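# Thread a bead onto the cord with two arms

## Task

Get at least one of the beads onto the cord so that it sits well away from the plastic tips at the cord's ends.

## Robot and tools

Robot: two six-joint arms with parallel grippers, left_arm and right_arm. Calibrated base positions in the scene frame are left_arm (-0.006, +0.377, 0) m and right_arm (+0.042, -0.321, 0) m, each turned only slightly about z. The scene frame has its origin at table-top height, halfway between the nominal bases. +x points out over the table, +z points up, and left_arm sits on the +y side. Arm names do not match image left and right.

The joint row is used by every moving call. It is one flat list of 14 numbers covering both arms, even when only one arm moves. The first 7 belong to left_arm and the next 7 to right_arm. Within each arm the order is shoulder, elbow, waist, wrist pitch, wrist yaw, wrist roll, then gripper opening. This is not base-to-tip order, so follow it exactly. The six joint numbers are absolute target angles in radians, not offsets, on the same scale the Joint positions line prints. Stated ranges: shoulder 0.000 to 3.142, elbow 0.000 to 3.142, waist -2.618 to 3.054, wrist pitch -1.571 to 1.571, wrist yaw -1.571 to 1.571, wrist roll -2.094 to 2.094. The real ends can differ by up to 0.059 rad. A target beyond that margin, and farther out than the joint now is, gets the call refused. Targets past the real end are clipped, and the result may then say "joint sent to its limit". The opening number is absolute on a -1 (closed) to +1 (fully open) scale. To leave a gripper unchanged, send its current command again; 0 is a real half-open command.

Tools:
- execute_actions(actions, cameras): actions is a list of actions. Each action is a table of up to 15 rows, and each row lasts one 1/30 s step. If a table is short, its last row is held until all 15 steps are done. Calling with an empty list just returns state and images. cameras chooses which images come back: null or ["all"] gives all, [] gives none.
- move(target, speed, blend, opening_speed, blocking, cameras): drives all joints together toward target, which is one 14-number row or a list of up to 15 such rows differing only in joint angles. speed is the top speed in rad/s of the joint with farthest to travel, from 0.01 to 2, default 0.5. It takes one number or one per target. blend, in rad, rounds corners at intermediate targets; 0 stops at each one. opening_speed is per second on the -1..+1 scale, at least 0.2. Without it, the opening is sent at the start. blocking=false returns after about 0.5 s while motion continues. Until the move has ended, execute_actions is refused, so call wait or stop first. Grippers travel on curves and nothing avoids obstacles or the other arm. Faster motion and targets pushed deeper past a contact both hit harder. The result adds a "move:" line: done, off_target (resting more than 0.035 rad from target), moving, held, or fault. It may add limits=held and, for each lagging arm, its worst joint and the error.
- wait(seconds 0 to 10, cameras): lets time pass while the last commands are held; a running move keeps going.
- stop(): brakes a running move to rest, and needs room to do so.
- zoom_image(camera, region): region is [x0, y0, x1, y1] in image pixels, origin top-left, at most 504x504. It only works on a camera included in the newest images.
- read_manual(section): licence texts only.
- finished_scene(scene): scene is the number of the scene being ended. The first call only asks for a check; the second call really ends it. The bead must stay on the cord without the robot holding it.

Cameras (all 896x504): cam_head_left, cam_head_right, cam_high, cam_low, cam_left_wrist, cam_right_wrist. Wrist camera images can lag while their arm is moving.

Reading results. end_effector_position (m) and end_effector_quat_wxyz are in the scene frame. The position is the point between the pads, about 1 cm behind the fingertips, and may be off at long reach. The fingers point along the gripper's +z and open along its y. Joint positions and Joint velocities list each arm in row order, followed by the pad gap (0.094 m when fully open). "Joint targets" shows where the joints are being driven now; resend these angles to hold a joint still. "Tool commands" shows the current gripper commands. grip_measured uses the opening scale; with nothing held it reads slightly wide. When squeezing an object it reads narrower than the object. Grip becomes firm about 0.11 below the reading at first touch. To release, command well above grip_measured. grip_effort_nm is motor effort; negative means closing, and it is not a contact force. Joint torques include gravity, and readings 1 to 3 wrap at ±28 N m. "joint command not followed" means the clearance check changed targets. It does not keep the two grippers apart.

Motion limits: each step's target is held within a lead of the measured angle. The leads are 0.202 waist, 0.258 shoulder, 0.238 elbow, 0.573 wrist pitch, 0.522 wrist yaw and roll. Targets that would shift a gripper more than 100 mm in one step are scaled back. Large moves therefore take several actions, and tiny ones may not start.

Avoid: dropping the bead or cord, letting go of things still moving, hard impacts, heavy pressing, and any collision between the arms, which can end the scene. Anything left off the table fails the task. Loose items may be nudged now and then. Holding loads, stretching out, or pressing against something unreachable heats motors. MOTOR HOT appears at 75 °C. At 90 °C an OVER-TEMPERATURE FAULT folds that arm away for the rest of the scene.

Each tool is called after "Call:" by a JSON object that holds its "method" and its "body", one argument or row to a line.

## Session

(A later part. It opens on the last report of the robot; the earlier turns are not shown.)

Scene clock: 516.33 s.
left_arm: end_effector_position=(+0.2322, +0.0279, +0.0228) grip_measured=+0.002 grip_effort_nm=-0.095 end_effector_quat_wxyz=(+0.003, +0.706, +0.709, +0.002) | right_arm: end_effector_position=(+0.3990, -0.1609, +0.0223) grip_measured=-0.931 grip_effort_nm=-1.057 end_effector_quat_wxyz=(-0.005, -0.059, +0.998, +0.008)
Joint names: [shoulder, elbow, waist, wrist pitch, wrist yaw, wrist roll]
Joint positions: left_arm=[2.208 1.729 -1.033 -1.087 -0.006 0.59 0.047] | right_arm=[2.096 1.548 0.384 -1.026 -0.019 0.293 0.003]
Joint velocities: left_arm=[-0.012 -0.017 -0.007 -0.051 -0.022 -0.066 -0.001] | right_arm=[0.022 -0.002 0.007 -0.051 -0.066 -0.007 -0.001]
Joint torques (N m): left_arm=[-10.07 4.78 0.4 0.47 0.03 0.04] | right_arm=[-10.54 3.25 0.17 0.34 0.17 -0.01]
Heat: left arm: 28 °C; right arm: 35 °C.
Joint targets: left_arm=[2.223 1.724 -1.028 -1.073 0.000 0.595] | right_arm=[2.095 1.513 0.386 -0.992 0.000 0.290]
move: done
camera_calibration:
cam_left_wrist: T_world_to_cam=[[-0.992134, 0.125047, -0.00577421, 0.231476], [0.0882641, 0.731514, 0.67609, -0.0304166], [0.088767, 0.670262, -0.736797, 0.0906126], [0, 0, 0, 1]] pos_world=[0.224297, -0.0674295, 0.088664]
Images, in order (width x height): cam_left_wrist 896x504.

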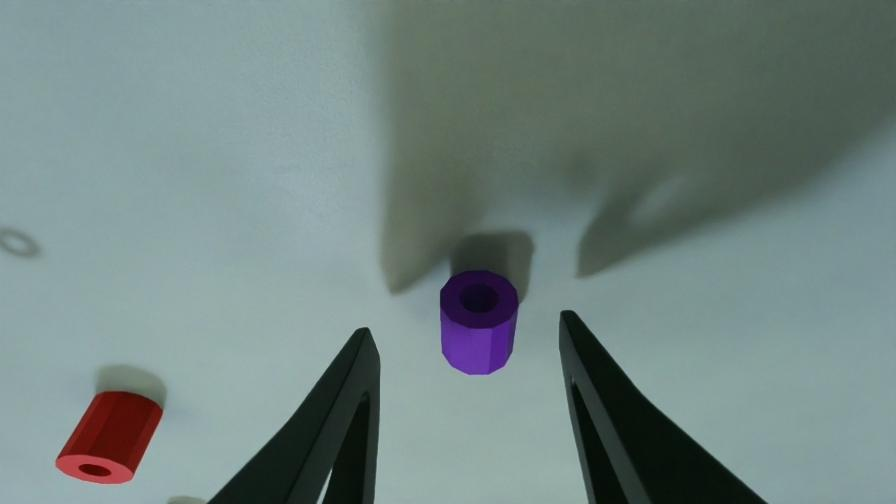

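Call:
{"method": "move", "body": {
  "target": [2.225,1.694,-1.015,-1.045,0,0.6,0,2.095,1.513,0.386,-0.992,0,0.29,-0.94],
  "speed": 0.1,
  "cameras": ["cam_left_wrist"]
}}

Scene clock: 526.83 s.
left_arm: end_effector_position=(+0.2334, +0.0314, +0.0155) grip_measured=+0.002 grip_effort_nm=-0.095 end_effector_quat_wxyz=(+0.002, +0.705, +0.709, +0.002) | right_arm: end_effector_position=(+0.3990, -0.1609, +0.0223) grip_measured=-0.931 grip_effort_nm=-1.053 end_effector_quat_wxyz=(-0.005, -0.059, +0.998, +0.008)
Joint names: [shoulder, elbow, waist, wrist pitch, wrist yaw, wrist roll]
Joint positions: left_arm=[2.208 1.699 -1.026 -1.058 -0.006 0.595 0.047] | right_arm=[2.096 1.548 0.384 -1.026 -0.019 0.293 0.003]
Joint velocities: left_arm=[0.002 -0.002 -0.002 -0.051 0.037 -0.051 0] | right_arm=[0.002 -0.002 -0.012 -0.022 0.022 -0.066 0]
Joint torques (N m): left_arm=[-9.85 4.78 0.9 0.45 0.03 0.02] | right_arm=[-10.55 3.21 0.21 0.34 0.16 -0.03]
Heat: left arm: 28 °C; right arm: 35 °C.
Joint targets: left_arm=[2.225 1.694 -1.015 -1.045 0.000 0.600] | right_arm=[2.095 1.513 0.386 -0.992 0.000 0.290]
move: done
camera_calibration:
cam_left_wrist: T_world_to_cam=[[-0.992422, 0.122783, -0.00476425, 0.232225], [0.0871696, 0.730838, 0.676962, -0.0279079], [0.086601, 0.671416, -0.736003, 0.0832624], [0, 0, 0, 1]] pos_world=[0.225687, -0.0640208, 0.0812803]
Images, in order (width x height): cam_left_wrist 896x504.

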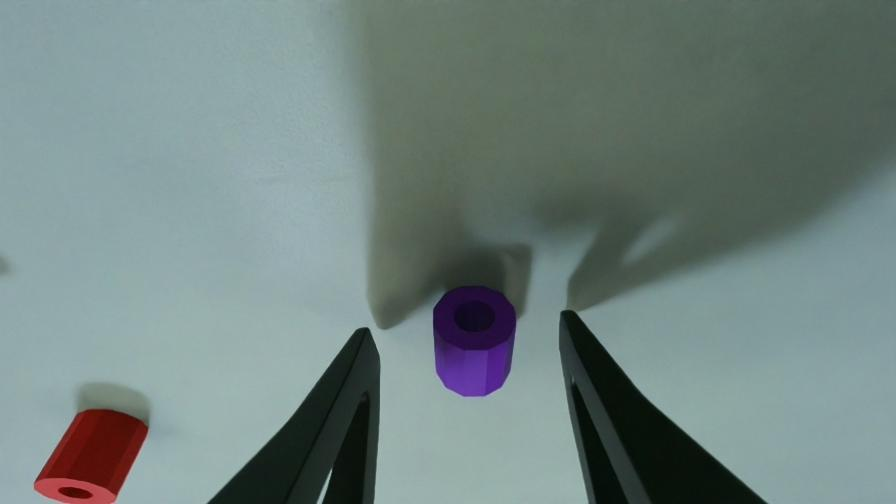

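Call:
{"method": "move", "body": {
  "target": [2.225,1.694,-1.015,-1.045,0,0.6,-0.66,2.095,1.513,0.386,-0.992,0,0.29,-0.94],
  "opening_speed": 0.4,
  "cameras": ["cam_left_wrist"]
}}

Scene clock: 532.43 s.
left_arm: end_effector_position=(+0.2335, +0.0312, +0.0155) grip_measured=-0.629 grip_effort_nm=-0.979 end_effector_quat_wxyz=(+0.003, +0.705, +0.709, +0.002) | right_arm: end_effector_position=(+0.3990, -0.1609, +0.0223) grip_measured=-0.931 grip_effort_nm=-1.053 end_effector_quat_wxyz=(-0.005, -0.059, +0.998, +0.008)
Joint names: [shoulder, elbow, waist, wrist pitch, wrist yaw, wrist roll]
Joint positions: left_arm=[2.208 1.699 -1.026 -1.057 -0.006 0.595 0.017] | right_arm=[2.096 1.548 0.384 -1.026 -0.019 0.293 0.003]
Joint velocities: left_arm=[0.007 0.002 -0.012 -0.154 0.007 -0.007 -0.001] | right_arm=[-0.012 0.007 -0.012 0.037 -0.051 -0.007 0.001]
Joint torques (N m): left_arm=[-9.87 4.75 0.9 0.45 0.04 0.04] | right_arm=[-10.58 3.18 0.23 0.35 0.17 -0.02]
Heat: left arm: 29 °C; right arm: 35 °C.
Joint targets: left_arm=[2.225 1.694 -1.015 -1.045 0.000 0.600] | right_arm=[2.095 1.513 0.386 -0.992 0.000 0.290]
move: done
camera_calibration:
cam_left_wrist: T_world_to_cam=[[-0.992372, 0.123156, -0.00552249, 0.232402], [0.0870104, 0.731442, 0.67633, -0.027723], [0.0873337, 0.67069, -0.736578, 0.0832673], [0, 0, 0, 1]] pos_world=[0.225769, -0.0641906, 0.0813661]
Images, in order (width x height): cam_left_wrist 896x504.

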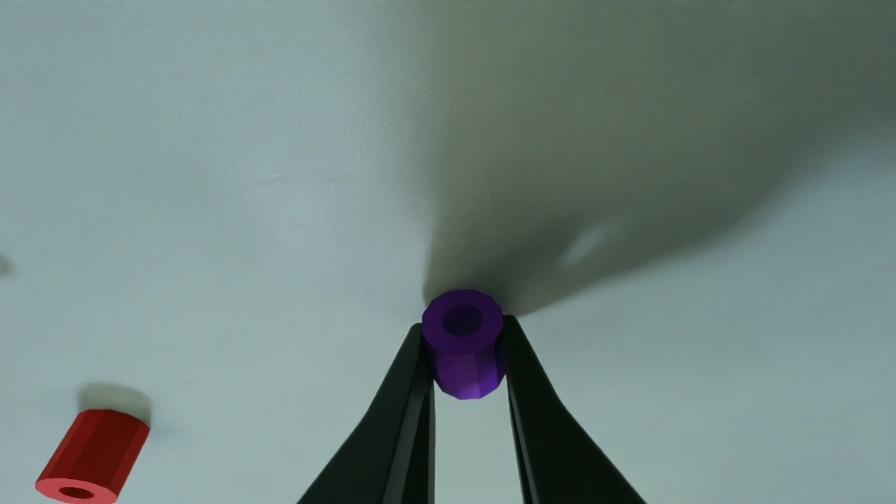

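Call:
{"method": "move", "body": {
  "target": [
    [2.1655,1.8903,-1.02,-1.296,0,0.6,-0.66,2.095,1.513,0.386,-0.992,0,0.29,-0.94],
    [1.778,0.891,-0.982,0.537,0,1.571,-0.66,2.095,1.513,0.386,-0.992,0,0.29,-0.94]
  ],
  "speed": 0.5,
  "cameras": ["cam_left_wrist","cam_high","cam_right_wrist","cam_low"]
}}

Scene clock: 555.77 s.
left_arm: end_effector_position=(+0.2977, -0.0312, +0.1163) grip_measured=-0.632 grip_effort_nm=-1.033 end_effector_quat_wxyz=(+0.521, +0.793, +0.262, +0.175) | right_arm: end_effector_position=(+0.3990, -0.1609, +0.0223) grip_measured=-0.931 grip_effort_nm=-1.057 end_effector_quat_wxyz=(-0.005, -0.059, +0.998, +0.008)
Joint names: [shoulder, elbow, waist, wrist pitch, wrist yaw, wrist roll]
Joint positions: left_arm=[1.823 0.897 -0.991 0.52 -0.006 1.574 0.017] | right_arm=[2.096 1.548 0.384 -1.026 -0.019 0.293 0.003]
Joint velocities: left_arm=[0.012 0.012 -0.007 -0.037 0.007 -0.007 -0.001] | right_arm=[-0.007 0.007 -0.002 -0.037 0.051 -0.081 0.001]
Joint torques (N m): left_arm=[-12.4 5.09 0.75 1.68 0.04 -0.04] | right_arm=[-10.58 3.21 0.17 0.36 0.16 -0.01]
Heat: left arm: 29 °C; right arm: 35 °C.
Joint targets: left_arm=[1.778 0.891 -0.982 0.537 0.000 1.571] | right_arm=[2.095 1.513 0.386 -0.992 0.000 0.290]
move: off_target (left_arm); left_arm: the shoulder is farthest, 0.045 rad from its target
camera_calibration:
cam_left_wrist: T_world_to_cam=[[-0.127961, 0.395522, -0.909499, 0.16067], [0.236068, 0.902828, 0.359408, -0.0580334], [0.963275, -0.168713, -0.208897, -0.154621], [0, 0, 0, 1]] pos_world=[0.183201, -0.0372408, 0.134687]
cam_right_wrist: T_world_to_cam=[[0.0171113, -0.99972, -0.0163181, -0.165398], [-0.729721, -0.0236438, 0.683337, 0.29728], [-0.683531, 0.000214866, -0.729921, 0.40493], [0, 0, 0, 1]] pos_world=[0.496544, -0.15841, 0.089726]
Images, in order (width x height): cam_high 896x504, cam_low 896x504, cam_left_wrist 896x504, cam_right_wrist 896x504.

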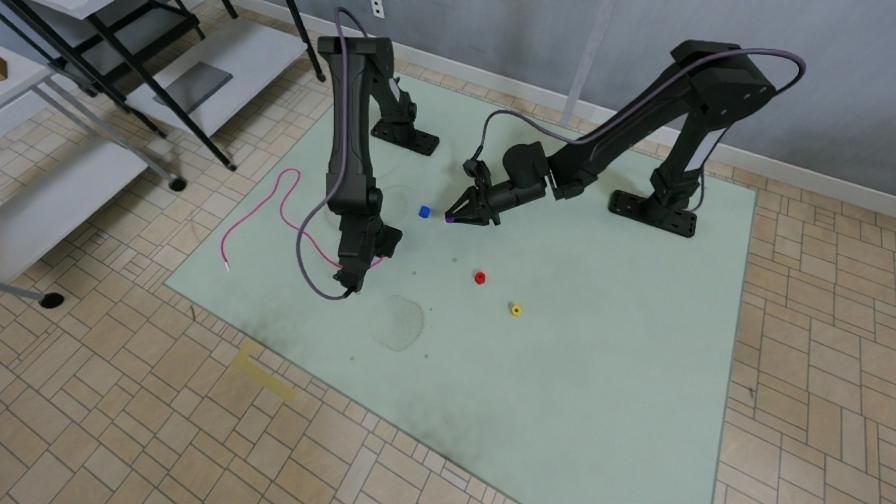

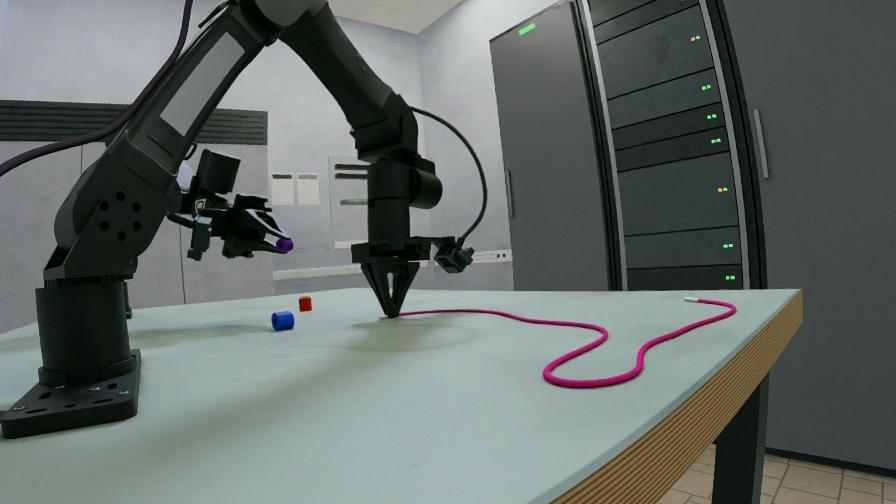

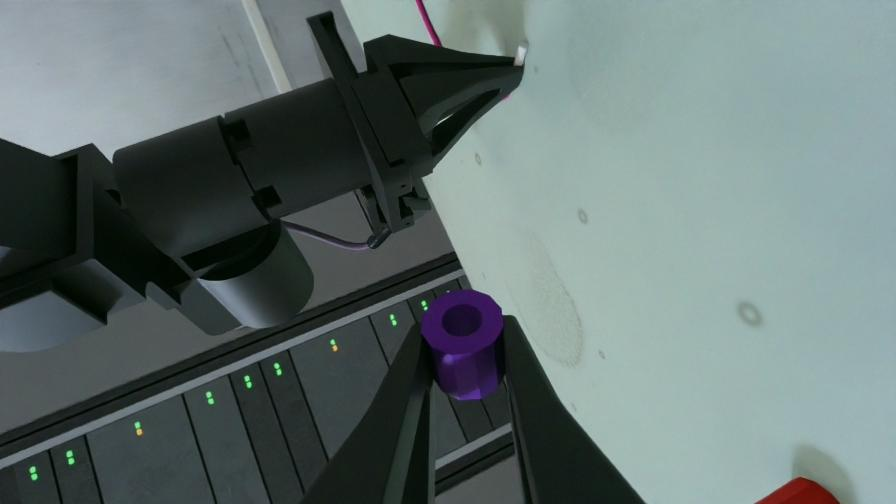

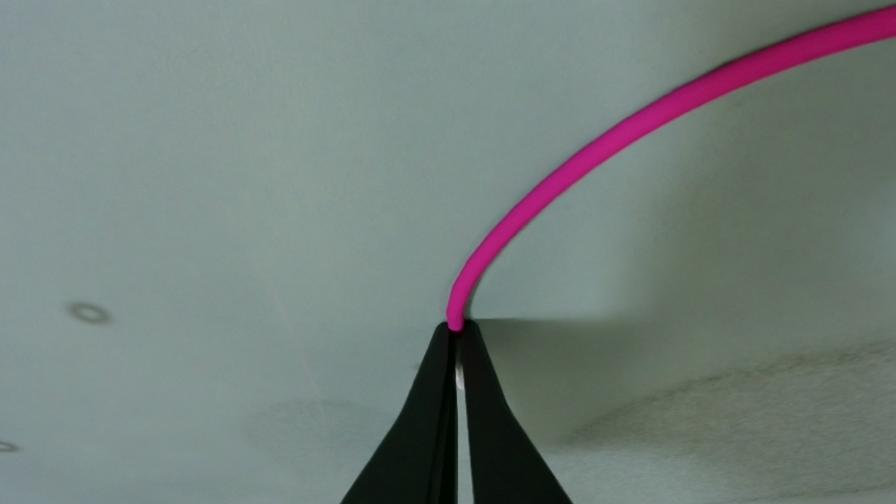

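Call:
{"method": "move", "body": {
  "target": [
    [1.97,0.7446,-0.982,1.1136,0,1.571,-0.66,2.08,1.93,0.386,-1.40,0,0.29,-0.94],
    [1.97,0.7446,-0.982,1.1136,0,1.571,-0.66,2.25,2.295,0.80,-1.568,0,0.188,-0.94]
  ],
  "speed": 0.4
}}

Call:
{"method": "zoom_image", "body": {
  "camera": "cam_left_wrist",
  "region": [300, 100, 700, 420]
}}

Call:
{"method": "zoom_image", "body": {
  "camera": "cam_low",
  "region": [200, 150, 420, 290]
}}

Call:
{"method": "zoom_image", "body": {
  "camera": "cam_high",
  "region": [380, 150, 540, 270]
}}

Scene clock: 587.00 s.
left_arm: end_effector_position=(+0.2979, -0.0311, +0.1295) grip_measured=-0.632 grip_effort_nm=-1.033 end_effector_quat_wxyz=(+0.633, +0.707, +0.233, +0.212) | right_arm: end_effector_position=(+0.3333, +0.0034, +0.1464) grip_measured=-0.932 grip_effort_nm=-1.057 end_effector_quat_wxyz=(+0.020, -0.315, +0.949, +0.015)
Joint names: [shoulder, elbow, waist, wrist pitch, wrist yaw, wrist roll]
Joint positions: left_arm=[1.953 0.749 -0.991 1.095 -0.006 1.575 0.017] | right_arm=[2.227 2.255 0.807 -1.549 -0.007 0.193 0.003]
Joint velocities: left_arm=[0.007 -0.002 -0.012 0.007 0.095 0.051 0] | right_arm=[-0.007 -0.002 -0.012 -0.007 -0.007 0.037 0]
Joint torques (N m): left_arm=[-7.06 4.25 0.75 1.74 0.03 -0.05] | right_arm=[-10.03 9.02 -0.64 -0.05 0.05 -0.03]
Heat: left arm: 31 °C; right arm: 35 °C.
Joint targets: left_arm=[1.970 0.745 -0.982 1.114 0.000 1.571] | right_arm=[2.250 2.295 0.800 -1.563 0.000 0.188]
joint sent to its limit (right arm) — the wrist pitch, lower limit.
move: off_target (right_arm); right_arm: the elbow is farthest, 0.040 rad from its target
camera_calibration:
cam_left_wrist: T_world_to_cam=[[0.0418463, 0.167959, -0.984905, 0.124767], [0.188368, 0.966765, 0.172869, -0.0225159], [0.981207, -0.192758, 0.00881737, -0.186333], [0, 0, 0, 1]] pos_world=[0.181851, -0.0351054, 0.128419]
cam_right_wrist: T_world_to_cam=[[0.514439, -0.857275, -0.0207823, -0.163586], [-0.650702, -0.406032, 0.641658, 0.14944], [-0.558516, -0.31657, -0.766709, 0.41534], [0, 0, 0, 1]] pos_world=[0.41337, 0.0519236, 0.219156]

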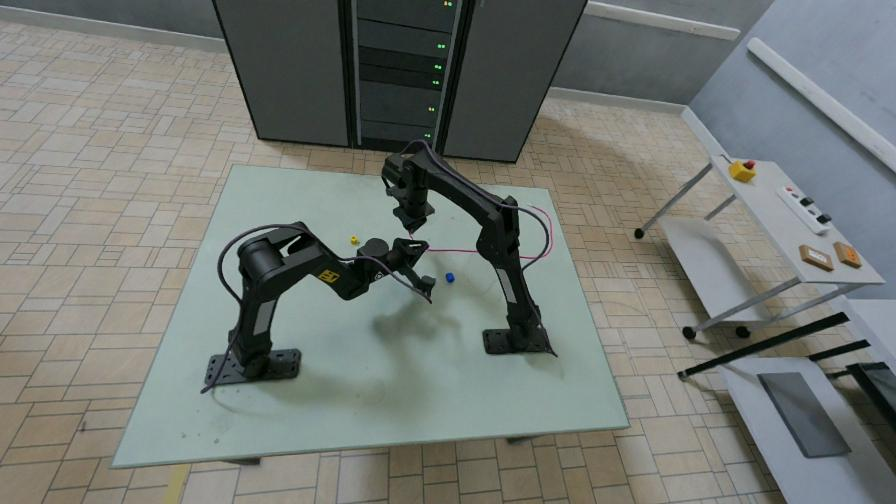

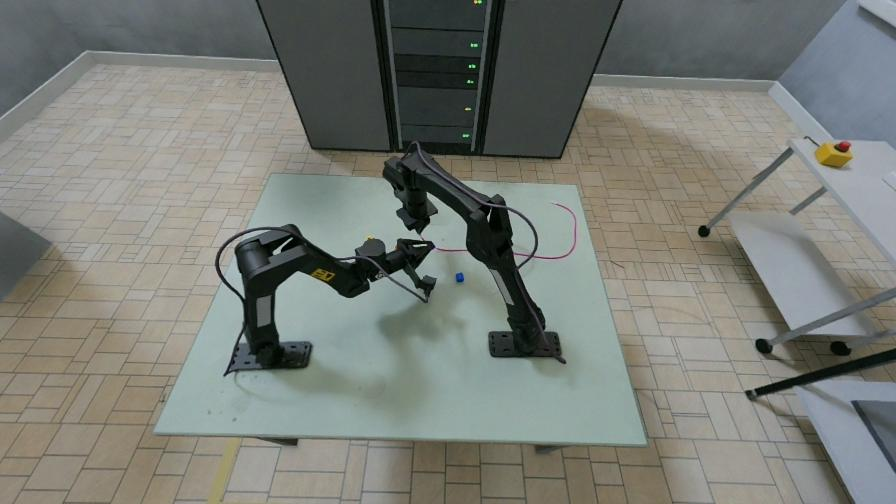

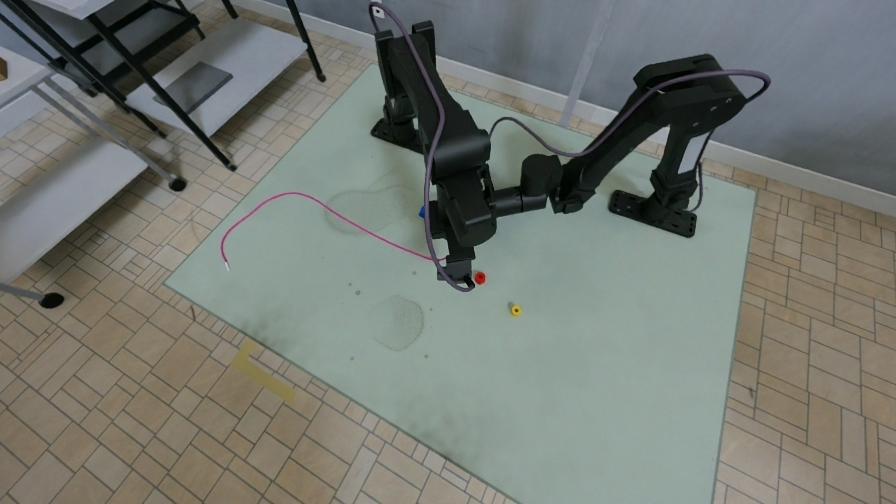

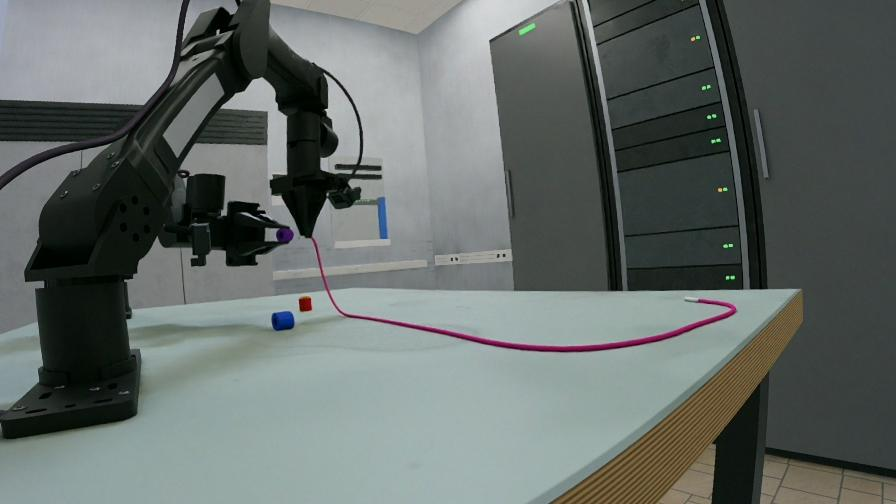

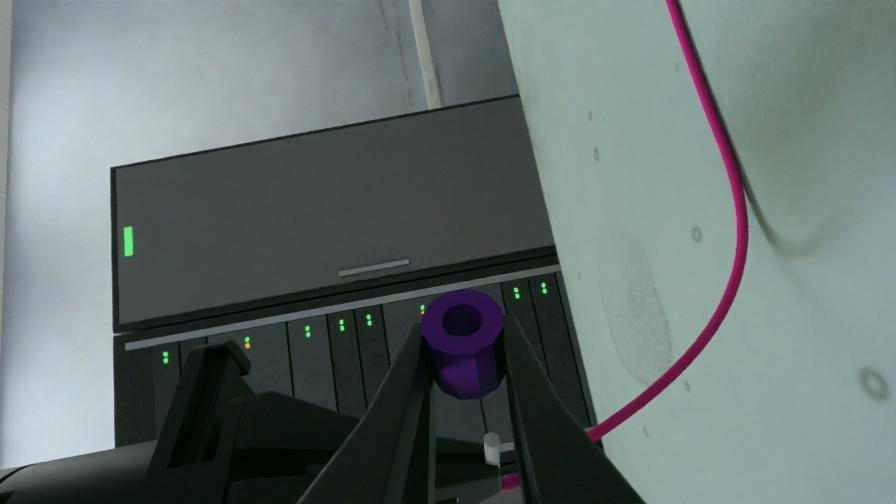

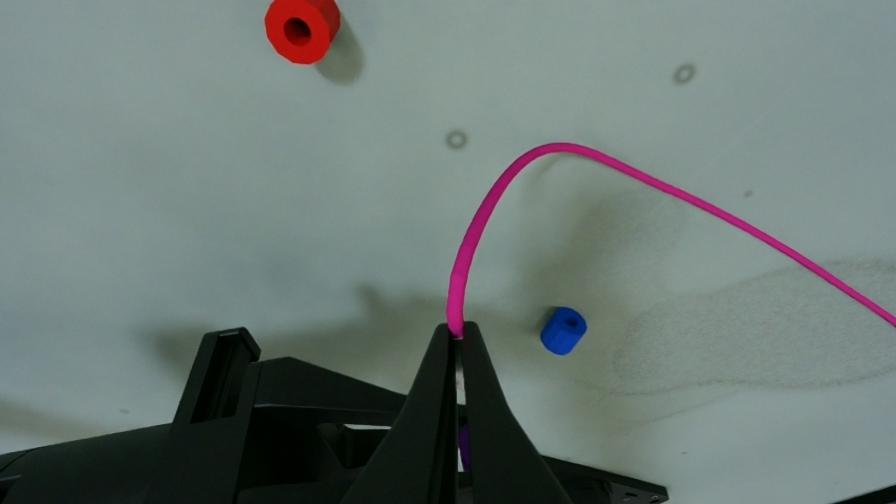

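Scaled by 1.260 from the camera's 896x504 image, which has a finer 1280x720 frame.

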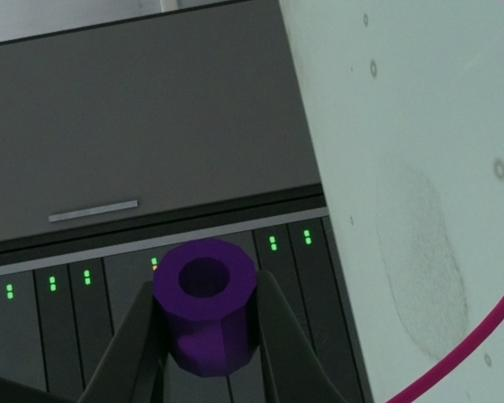

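Scaled by 2.291 from the camera's 896x504 image, which has a finer 1280x720 frame.

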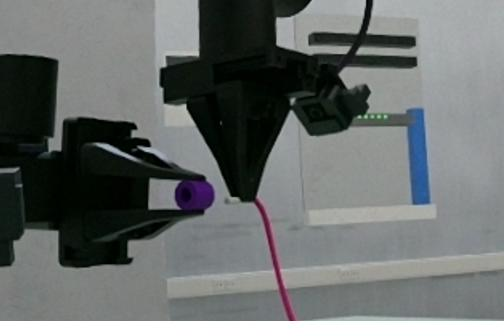

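Scaled by 3.150 from the camera's 896x504 image, which has a finer 1280x720 frame.

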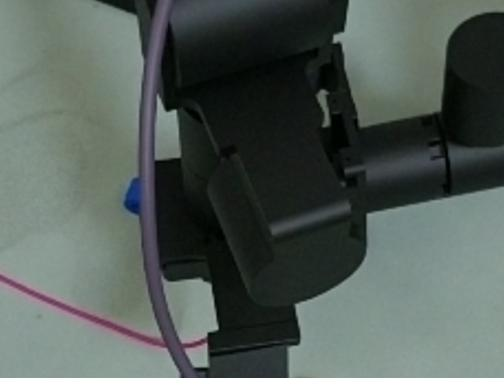

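Call:
{"method": "zoom_image", "body": {
  "camera": "cam_head_right",
  "region": [370, 200, 490, 290]
}}

Call:
{"method": "zoom_image", "body": {
  "camera": "cam_head_left",
  "region": [370, 200, 490, 290]
}}

Call:
{"method": "zoom_image", "body": {
  "camera": "cam_right_wrist",
  "region": [400, 300, 520, 504]
}}

Call:
{"method": "zoom_image", "body": {
  "camera": "cam_left_wrist",
  "region": [400, 280, 600, 504]
}}

Scaled by 4.200 from the camera's 896x504 image, which has a finer 1280x720 frame.

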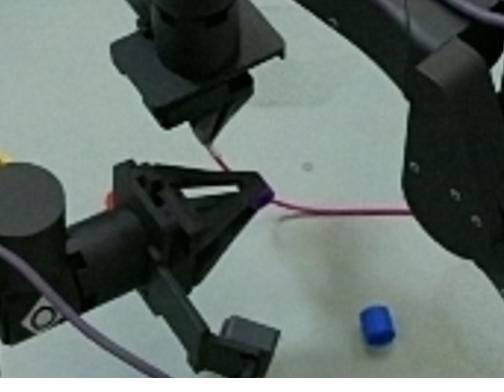

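Scaled by 4.200 from the camera's 896x504 image, which has a finer 1280x720 frame.

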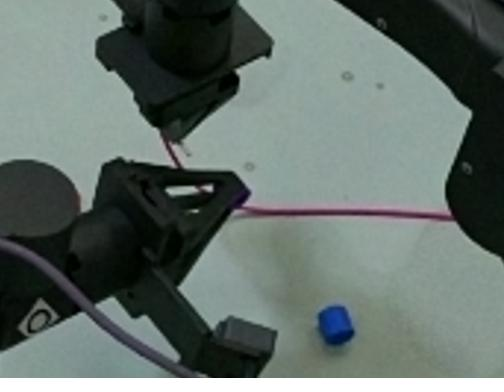

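Scaled by 2.471 from the camera's 896x504 image, which has a finer 1280x720 frame.

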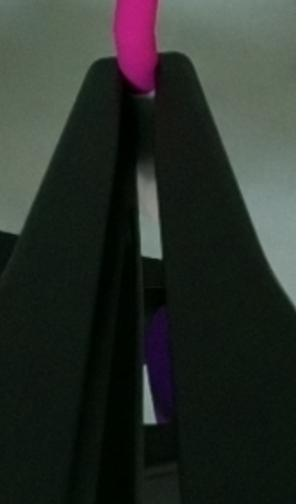

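Scaled by 2.250 from the camera's 896x504 image, which has a finer 1280x720 frame.

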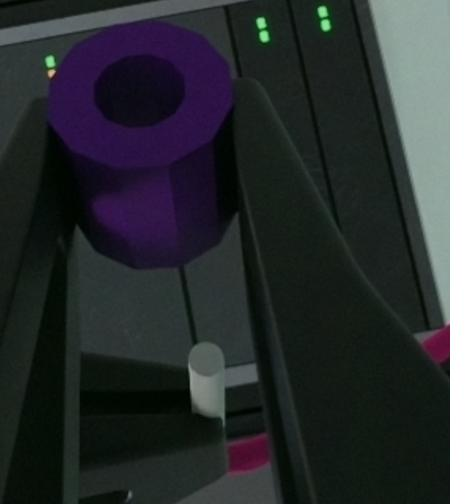

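Call:
{"method": "move", "body": {
  "target": [1.97,0.7446,-0.982,1.1136,0,1.62,-0.66,2.108,2.114,0.806,-1.50,0,0.192,-0.94],
  "speed": 0.1,
  "cameras": ["cam_left_wrist","cam_low","cam_head_left"]
}}

Call:
{"method": "zoom_image", "body": {
  "camera": "cam_left_wrist",
  "region": [400, 280, 600, 504]
}}

Call:
{"method": "zoom_image", "body": {
  "camera": "cam_low",
  "region": [250, 200, 350, 270]
}}

Call:
{"method": "zoom_image", "body": {
  "camera": "cam_head_left",
  "region": [390, 210, 460, 270]
}}

Scene clock: 682.87 s.
left_arm: end_effector_position=(+0.2979, -0.0311, +0.1296) grip_measured=-0.632 grip_effort_nm=-1.028 end_effector_quat_wxyz=(+0.628, +0.712, +0.216, +0.228) | right_arm: end_effector_position=(+0.3206, -0.0105, +0.1438) grip_measured=-0.932 grip_effort_nm=-1.053 end_effector_quat_wxyz=(+0.008, -0.315, +0.949, +0.008)
Joint names: [shoulder, elbow, waist, wrist pitch, wrist yaw, wrist roll]
Joint positions: left_arm=[1.953 0.749 -0.991 1.095 -0.006 1.623 0.017] | right_arm=[2.158 2.133 0.807 -1.524 -0.007 0.193 0.003]
Joint velocities: left_arm=[0.012 -0.007 0.002 -0.007 0.007 -0.022 0.001] | right_arm=[-0.012 -0.007 -0.012 0.051 -0.066 0.022 0]
Joint torques (N m): left_arm=[-7.08 4.25 0.73 1.73 0.04 -0.03] | right_arm=[-15.23 4.51 -0.02 0.28 0.05 0]
Heat: left arm: 27 °C; right arm: 35 °C.
Joint targets: left_arm=[1.970 0.745 -0.982 1.114 0.000 1.620] | right_arm=[2.108 2.114 0.806 -1.500 0.000 0.192]
move: off_target (right_arm); right_arm: the shoulder is farthest, 0.050 rad from its target
camera_calibration:
cam_left_wrist: T_world_to_cam=[[0.0808731, 0.19564, -0.977335, 0.113114], [0.186035, 0.960353, 0.207635, -0.0265367], [0.979209, -0.198611, 0.0412708, -0.190135], [0, 0, 0, 1]] pos_world=[0.181971, -0.0344079, 0.123908]
Images, in order (width x height): cam_head_left 896x504, cam_low 896x504, cam_left_wrist 896x504.

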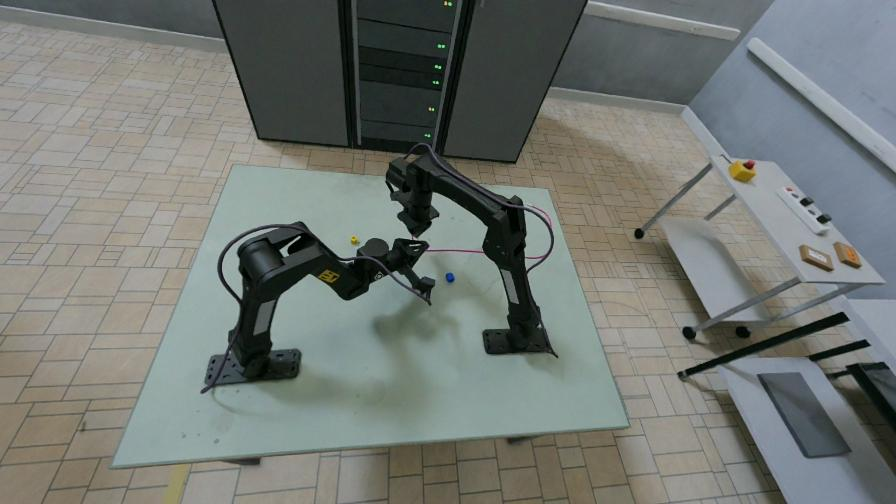

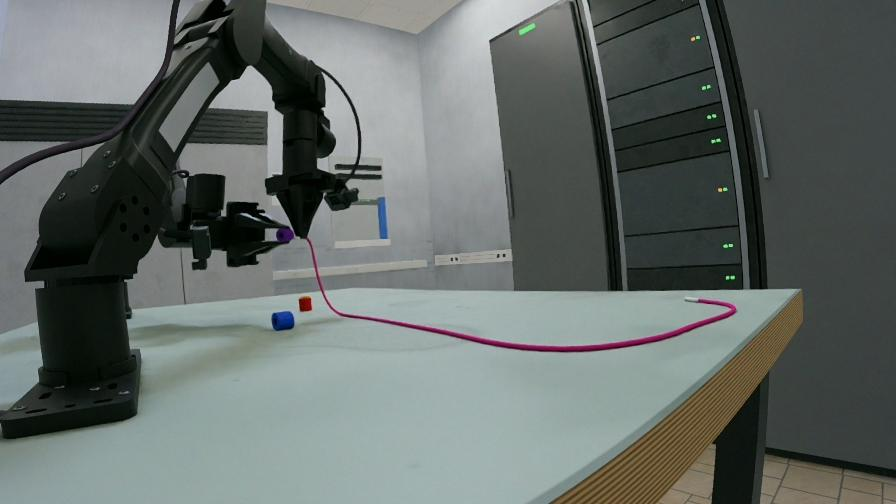

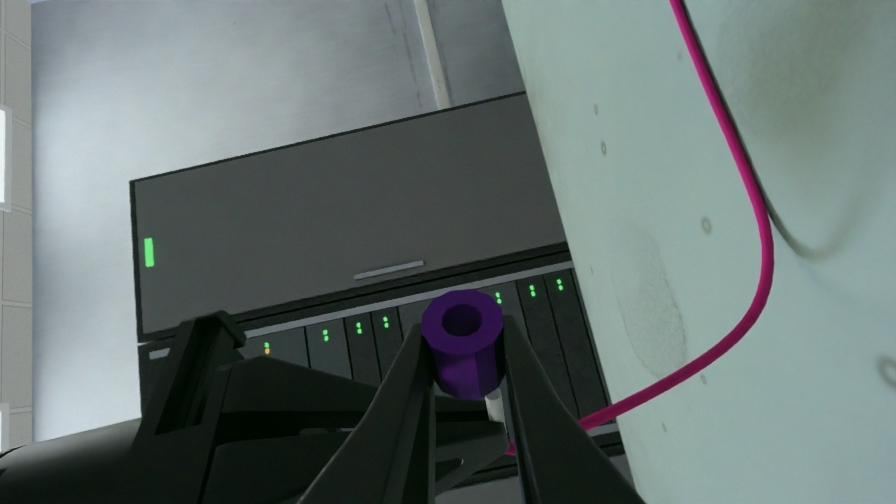

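Scaled by 2.250 from the camera's 896x504 image, which has a finer 1280x720 frame.

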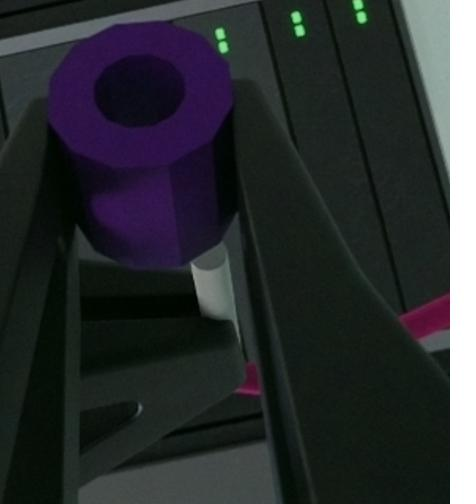

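Scaled by 5.040 from the camera's 896x504 image, which has a finer 1280x720 frame.

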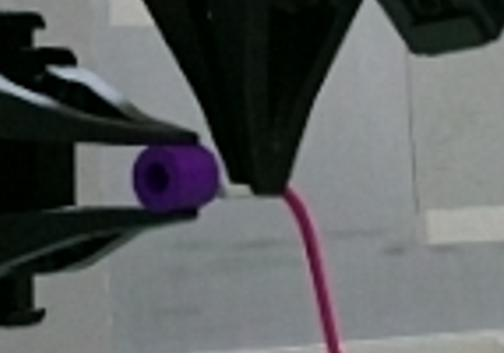

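Scaled by 7.200 from the camera's 896x504 image, which has a finer 1280x720 frame.

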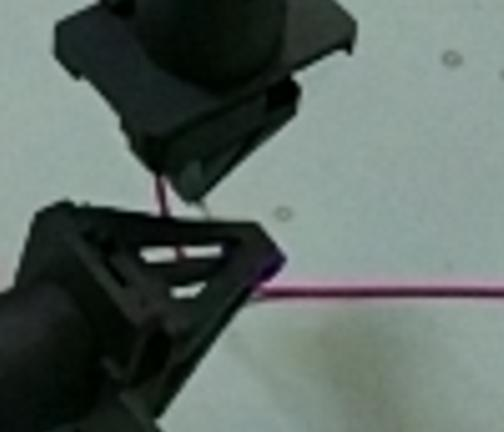

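Call:
{"method": "move", "body": {
  "target": [1.97,0.7446,-0.982,1.1136,0,1.62,-0.66,2.187,2.206,0.823,-1.55,0,0.197,-0.94],
  "speed": 0.1,
  "cameras": ["cam_left_wrist","cam_low","cam_head_left"]
}}

Call:
{"method": "zoom_image", "body": {
  "camera": "cam_left_wrist",
  "region": [400, 280, 600, 504]
}}

Call:
{"method": "zoom_image", "body": {
  "camera": "cam_low",
  "region": [250, 200, 350, 270]
}}

Call:
{"method": "zoom_image", "body": {
  "camera": "cam_head_left",
  "region": [390, 210, 460, 270]
}}

Scene clock: 717.10 s.
left_arm: end_effector_position=(+0.2979, -0.0311, +0.1296) grip_measured=-0.632 grip_effort_nm=-1.023 end_effector_quat_wxyz=(+0.628, +0.712, +0.216, +0.228) | right_arm: end_effector_position=(+0.3207, -0.0049, +0.1494) grip_measured=-0.932 grip_effort_nm=-1.053 end_effector_quat_wxyz=(+0.015, -0.319, +0.947, +0.012)
Joint names: [shoulder, elbow, waist, wrist pitch, wrist yaw, wrist roll]
Joint positions: left_arm=[1.953 0.749 -0.991 1.095 -0.006 1.624 0.017] | right_arm=[2.166 2.168 0.815 -1.535 -0.007 0.193 0.003]
Joint velocities: left_arm=[0.017 0.002 0.002 -0.095 -0.022 -0.066 -0.001] | right_arm=[-0.002 -0.002 0.002 0.095 -0.037 -0.037 0]
Joint torques (N m): left_arm=[-7.05 4.25 0.75 1.73 0.03 -0.04] | right_arm=[-9.7 8.92 0.7 -0.06 0.06 0.06]
Heat: left arm: 28 °C; right arm: 36 °C.
Joint targets: left_arm=[1.970 0.745 -0.982 1.114 0.000 1.620] | right_arm=[2.187 2.206 0.823 -1.550 0.000 0.197]
move: off_target (right_arm); right_arm: the elbow is farthest, 0.038 rad from its target
camera_calibration:
cam_left_wrist: T_world_to_cam=[[0.0811779, 0.195859, -0.977266, 0.113021], [0.186012, 0.960299, 0.207909, -0.026567], [0.979188, -0.19866, 0.0415231, -0.190163], [0, 0, 0, 1]] pos_world=[0.181973, -0.0344018, 0.123872]
Images, in order (width x height): cam_head_left 896x504, cam_low 896x504, cam_left_wrist 896x504.

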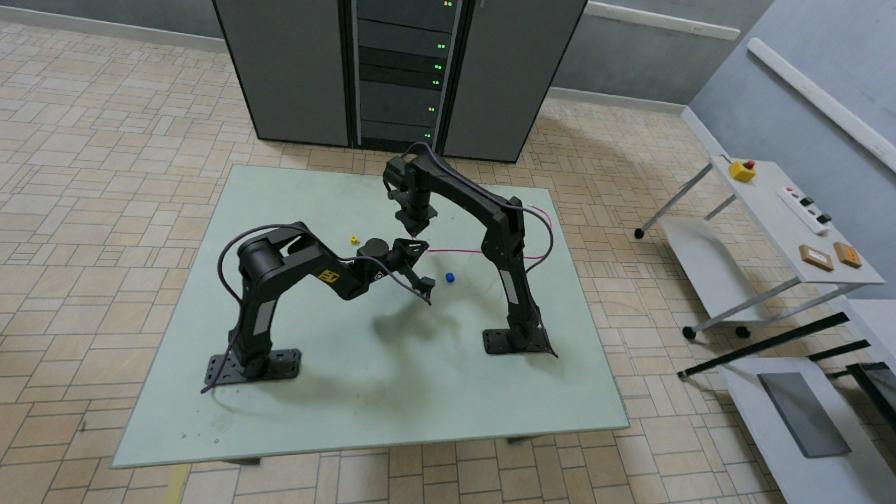

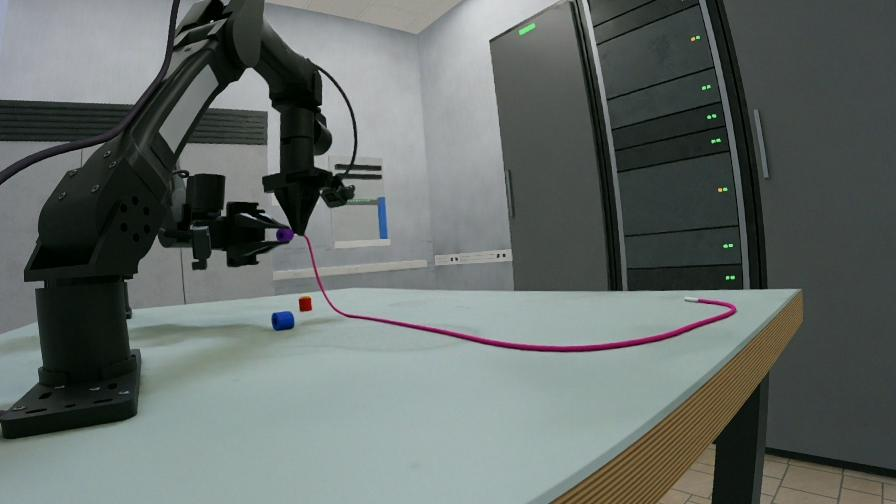

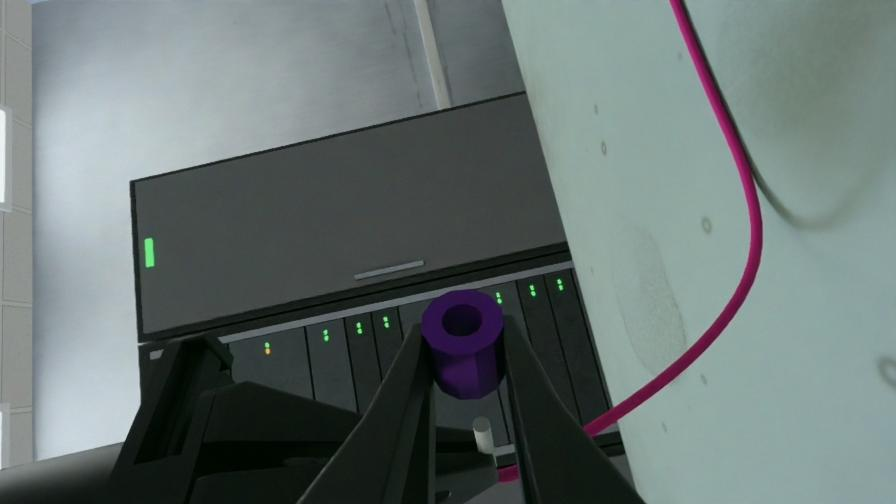

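Scaled by 2.250 from the camera's 896x504 image, which has a finer 1280x720 frame.

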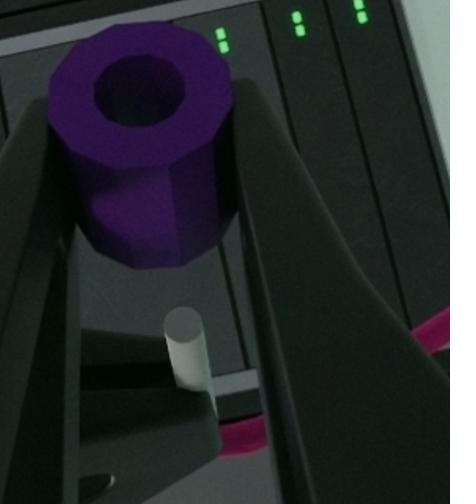

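Scaled by 5.040 from the camera's 896x504 image, which has a finer 1280x720 frame.

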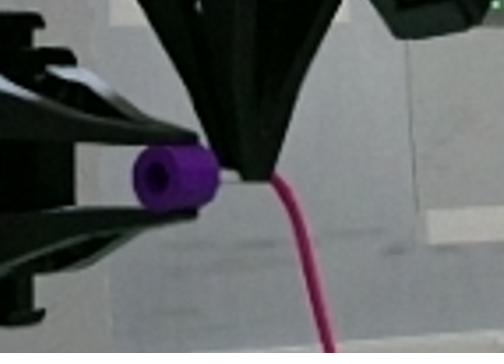

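Scaled by 7.200 from the camera's 896x504 image, which has a finer 1280x720 frame.

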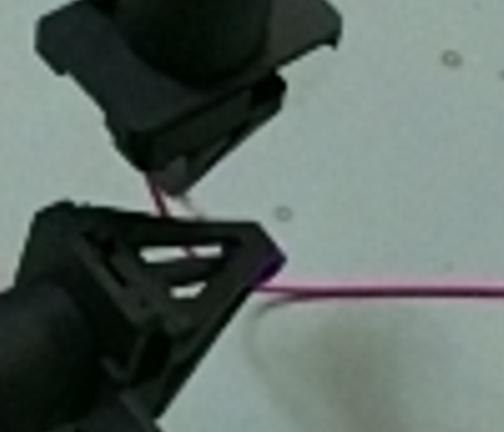

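Call:
{"method": "move", "body": {
  "target": [1.97,0.7446,-0.982,1.1136,0,1.62,-0.66,2.072,2.073,0.802,-1.482,0,0.195,-0.94],
  "speed": 0.1,
  "cameras": ["cam_left_wrist","cam_low","cam_head_left"]
}}

Call:
{"method": "zoom_image", "body": {
  "camera": "cam_left_wrist",
  "region": [400, 280, 600, 504]
}}

Call:
{"method": "zoom_image", "body": {
  "camera": "cam_low",
  "region": [250, 200, 350, 270]
}}

Call:
{"method": "zoom_image", "body": {
  "camera": "cam_head_left",
  "region": [390, 210, 460, 270]
}}

Scene clock: 742.17 s.
left_arm: end_effector_position=(+0.2979, -0.0311, +0.1296) grip_measured=-0.632 grip_effort_nm=-1.033 end_effector_quat_wxyz=(+0.628, +0.712, +0.216, +0.228) | right_arm: end_effector_position=(+0.3163, -0.0130, +0.1490) grip_measured=-0.932 grip_effort_nm=-1.057 end_effector_quat_wxyz=(+0.014, -0.317, +0.948, +0.012)
Joint names: [shoulder, elbow, waist, wrist pitch, wrist yaw, wrist roll]
Joint positions: left_arm=[1.953 0.749 -0.991 1.095 -0.006 1.624 0.017] | right_arm=[2.119 2.092 0.811 -1.507 -0.007 0.193 0.003]
Joint velocities: left_arm=[0.012 -0.022 0.012 0.022 -0.066 -0.066 0] | right_arm=[-0.002 -0.007 -0.012 -0.051 0.081 -0.125 0]
Joint torques (N m): left_arm=[-7.08 4.25 0.75 1.73 0.03 -0.05] | right_arm=[-14.71 4.66 -0.66 0.32 0.06 0.03]
Heat: left arm: 29 °C; right arm: 36 °C.
Joint targets: left_arm=[1.970 0.745 -0.982 1.114 0.000 1.620] | right_arm=[2.072 2.073 0.802 -1.482 0.000 0.195]
move: off_target (right_arm); right_arm: the shoulder is farthest, 0.047 rad from its target
camera_calibration:
cam_left_wrist: T_world_to_cam=[[0.0811779, 0.195859, -0.977266, 0.113021], [0.186012, 0.960299, 0.207909, -0.026567], [0.979188, -0.19866, 0.0415231, -0.190163], [0, 0, 0, 1]] pos_world=[0.181973, -0.0344018, 0.123872]
Images, in order (width x height): cam_head_left 896x504, cam_low 896x504, cam_left_wrist 896x504.

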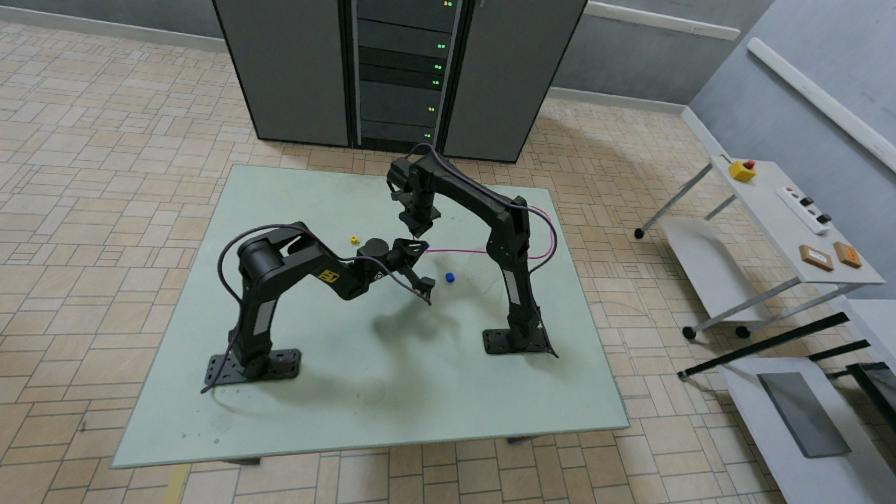

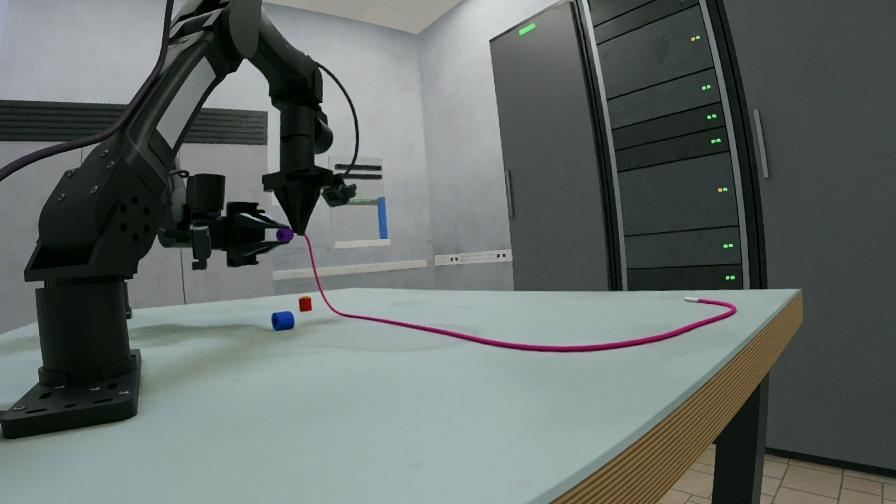

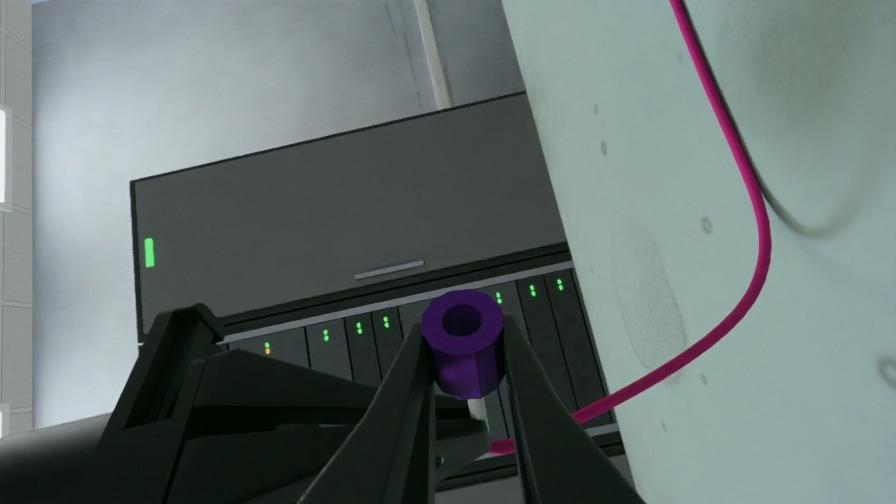

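Scaled by 2.250 from the camera's 896x504 image, which has a finer 1280x720 frame.

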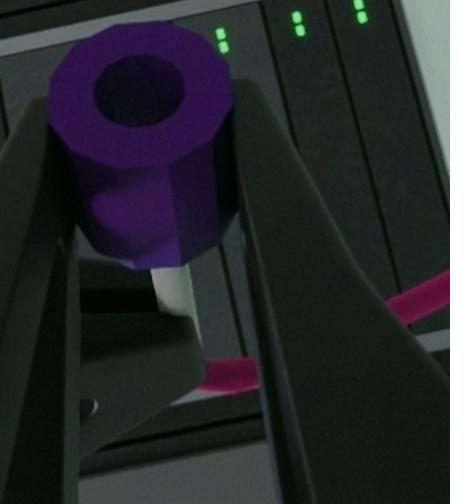

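Scaled by 5.040 from the camera's 896x504 image, which has a finer 1280x720 frame.

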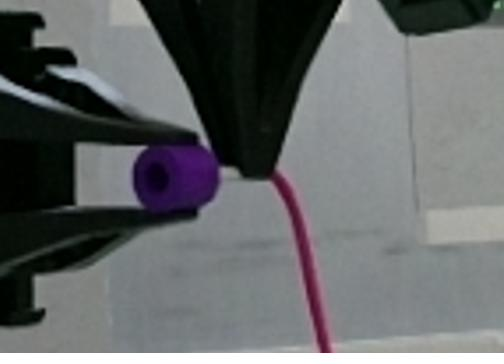

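Scaled by 7.200 from the camera's 896x504 image, which has a finer 1280x720 frame.

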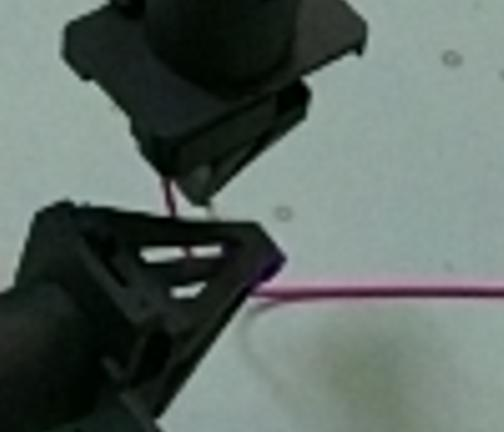

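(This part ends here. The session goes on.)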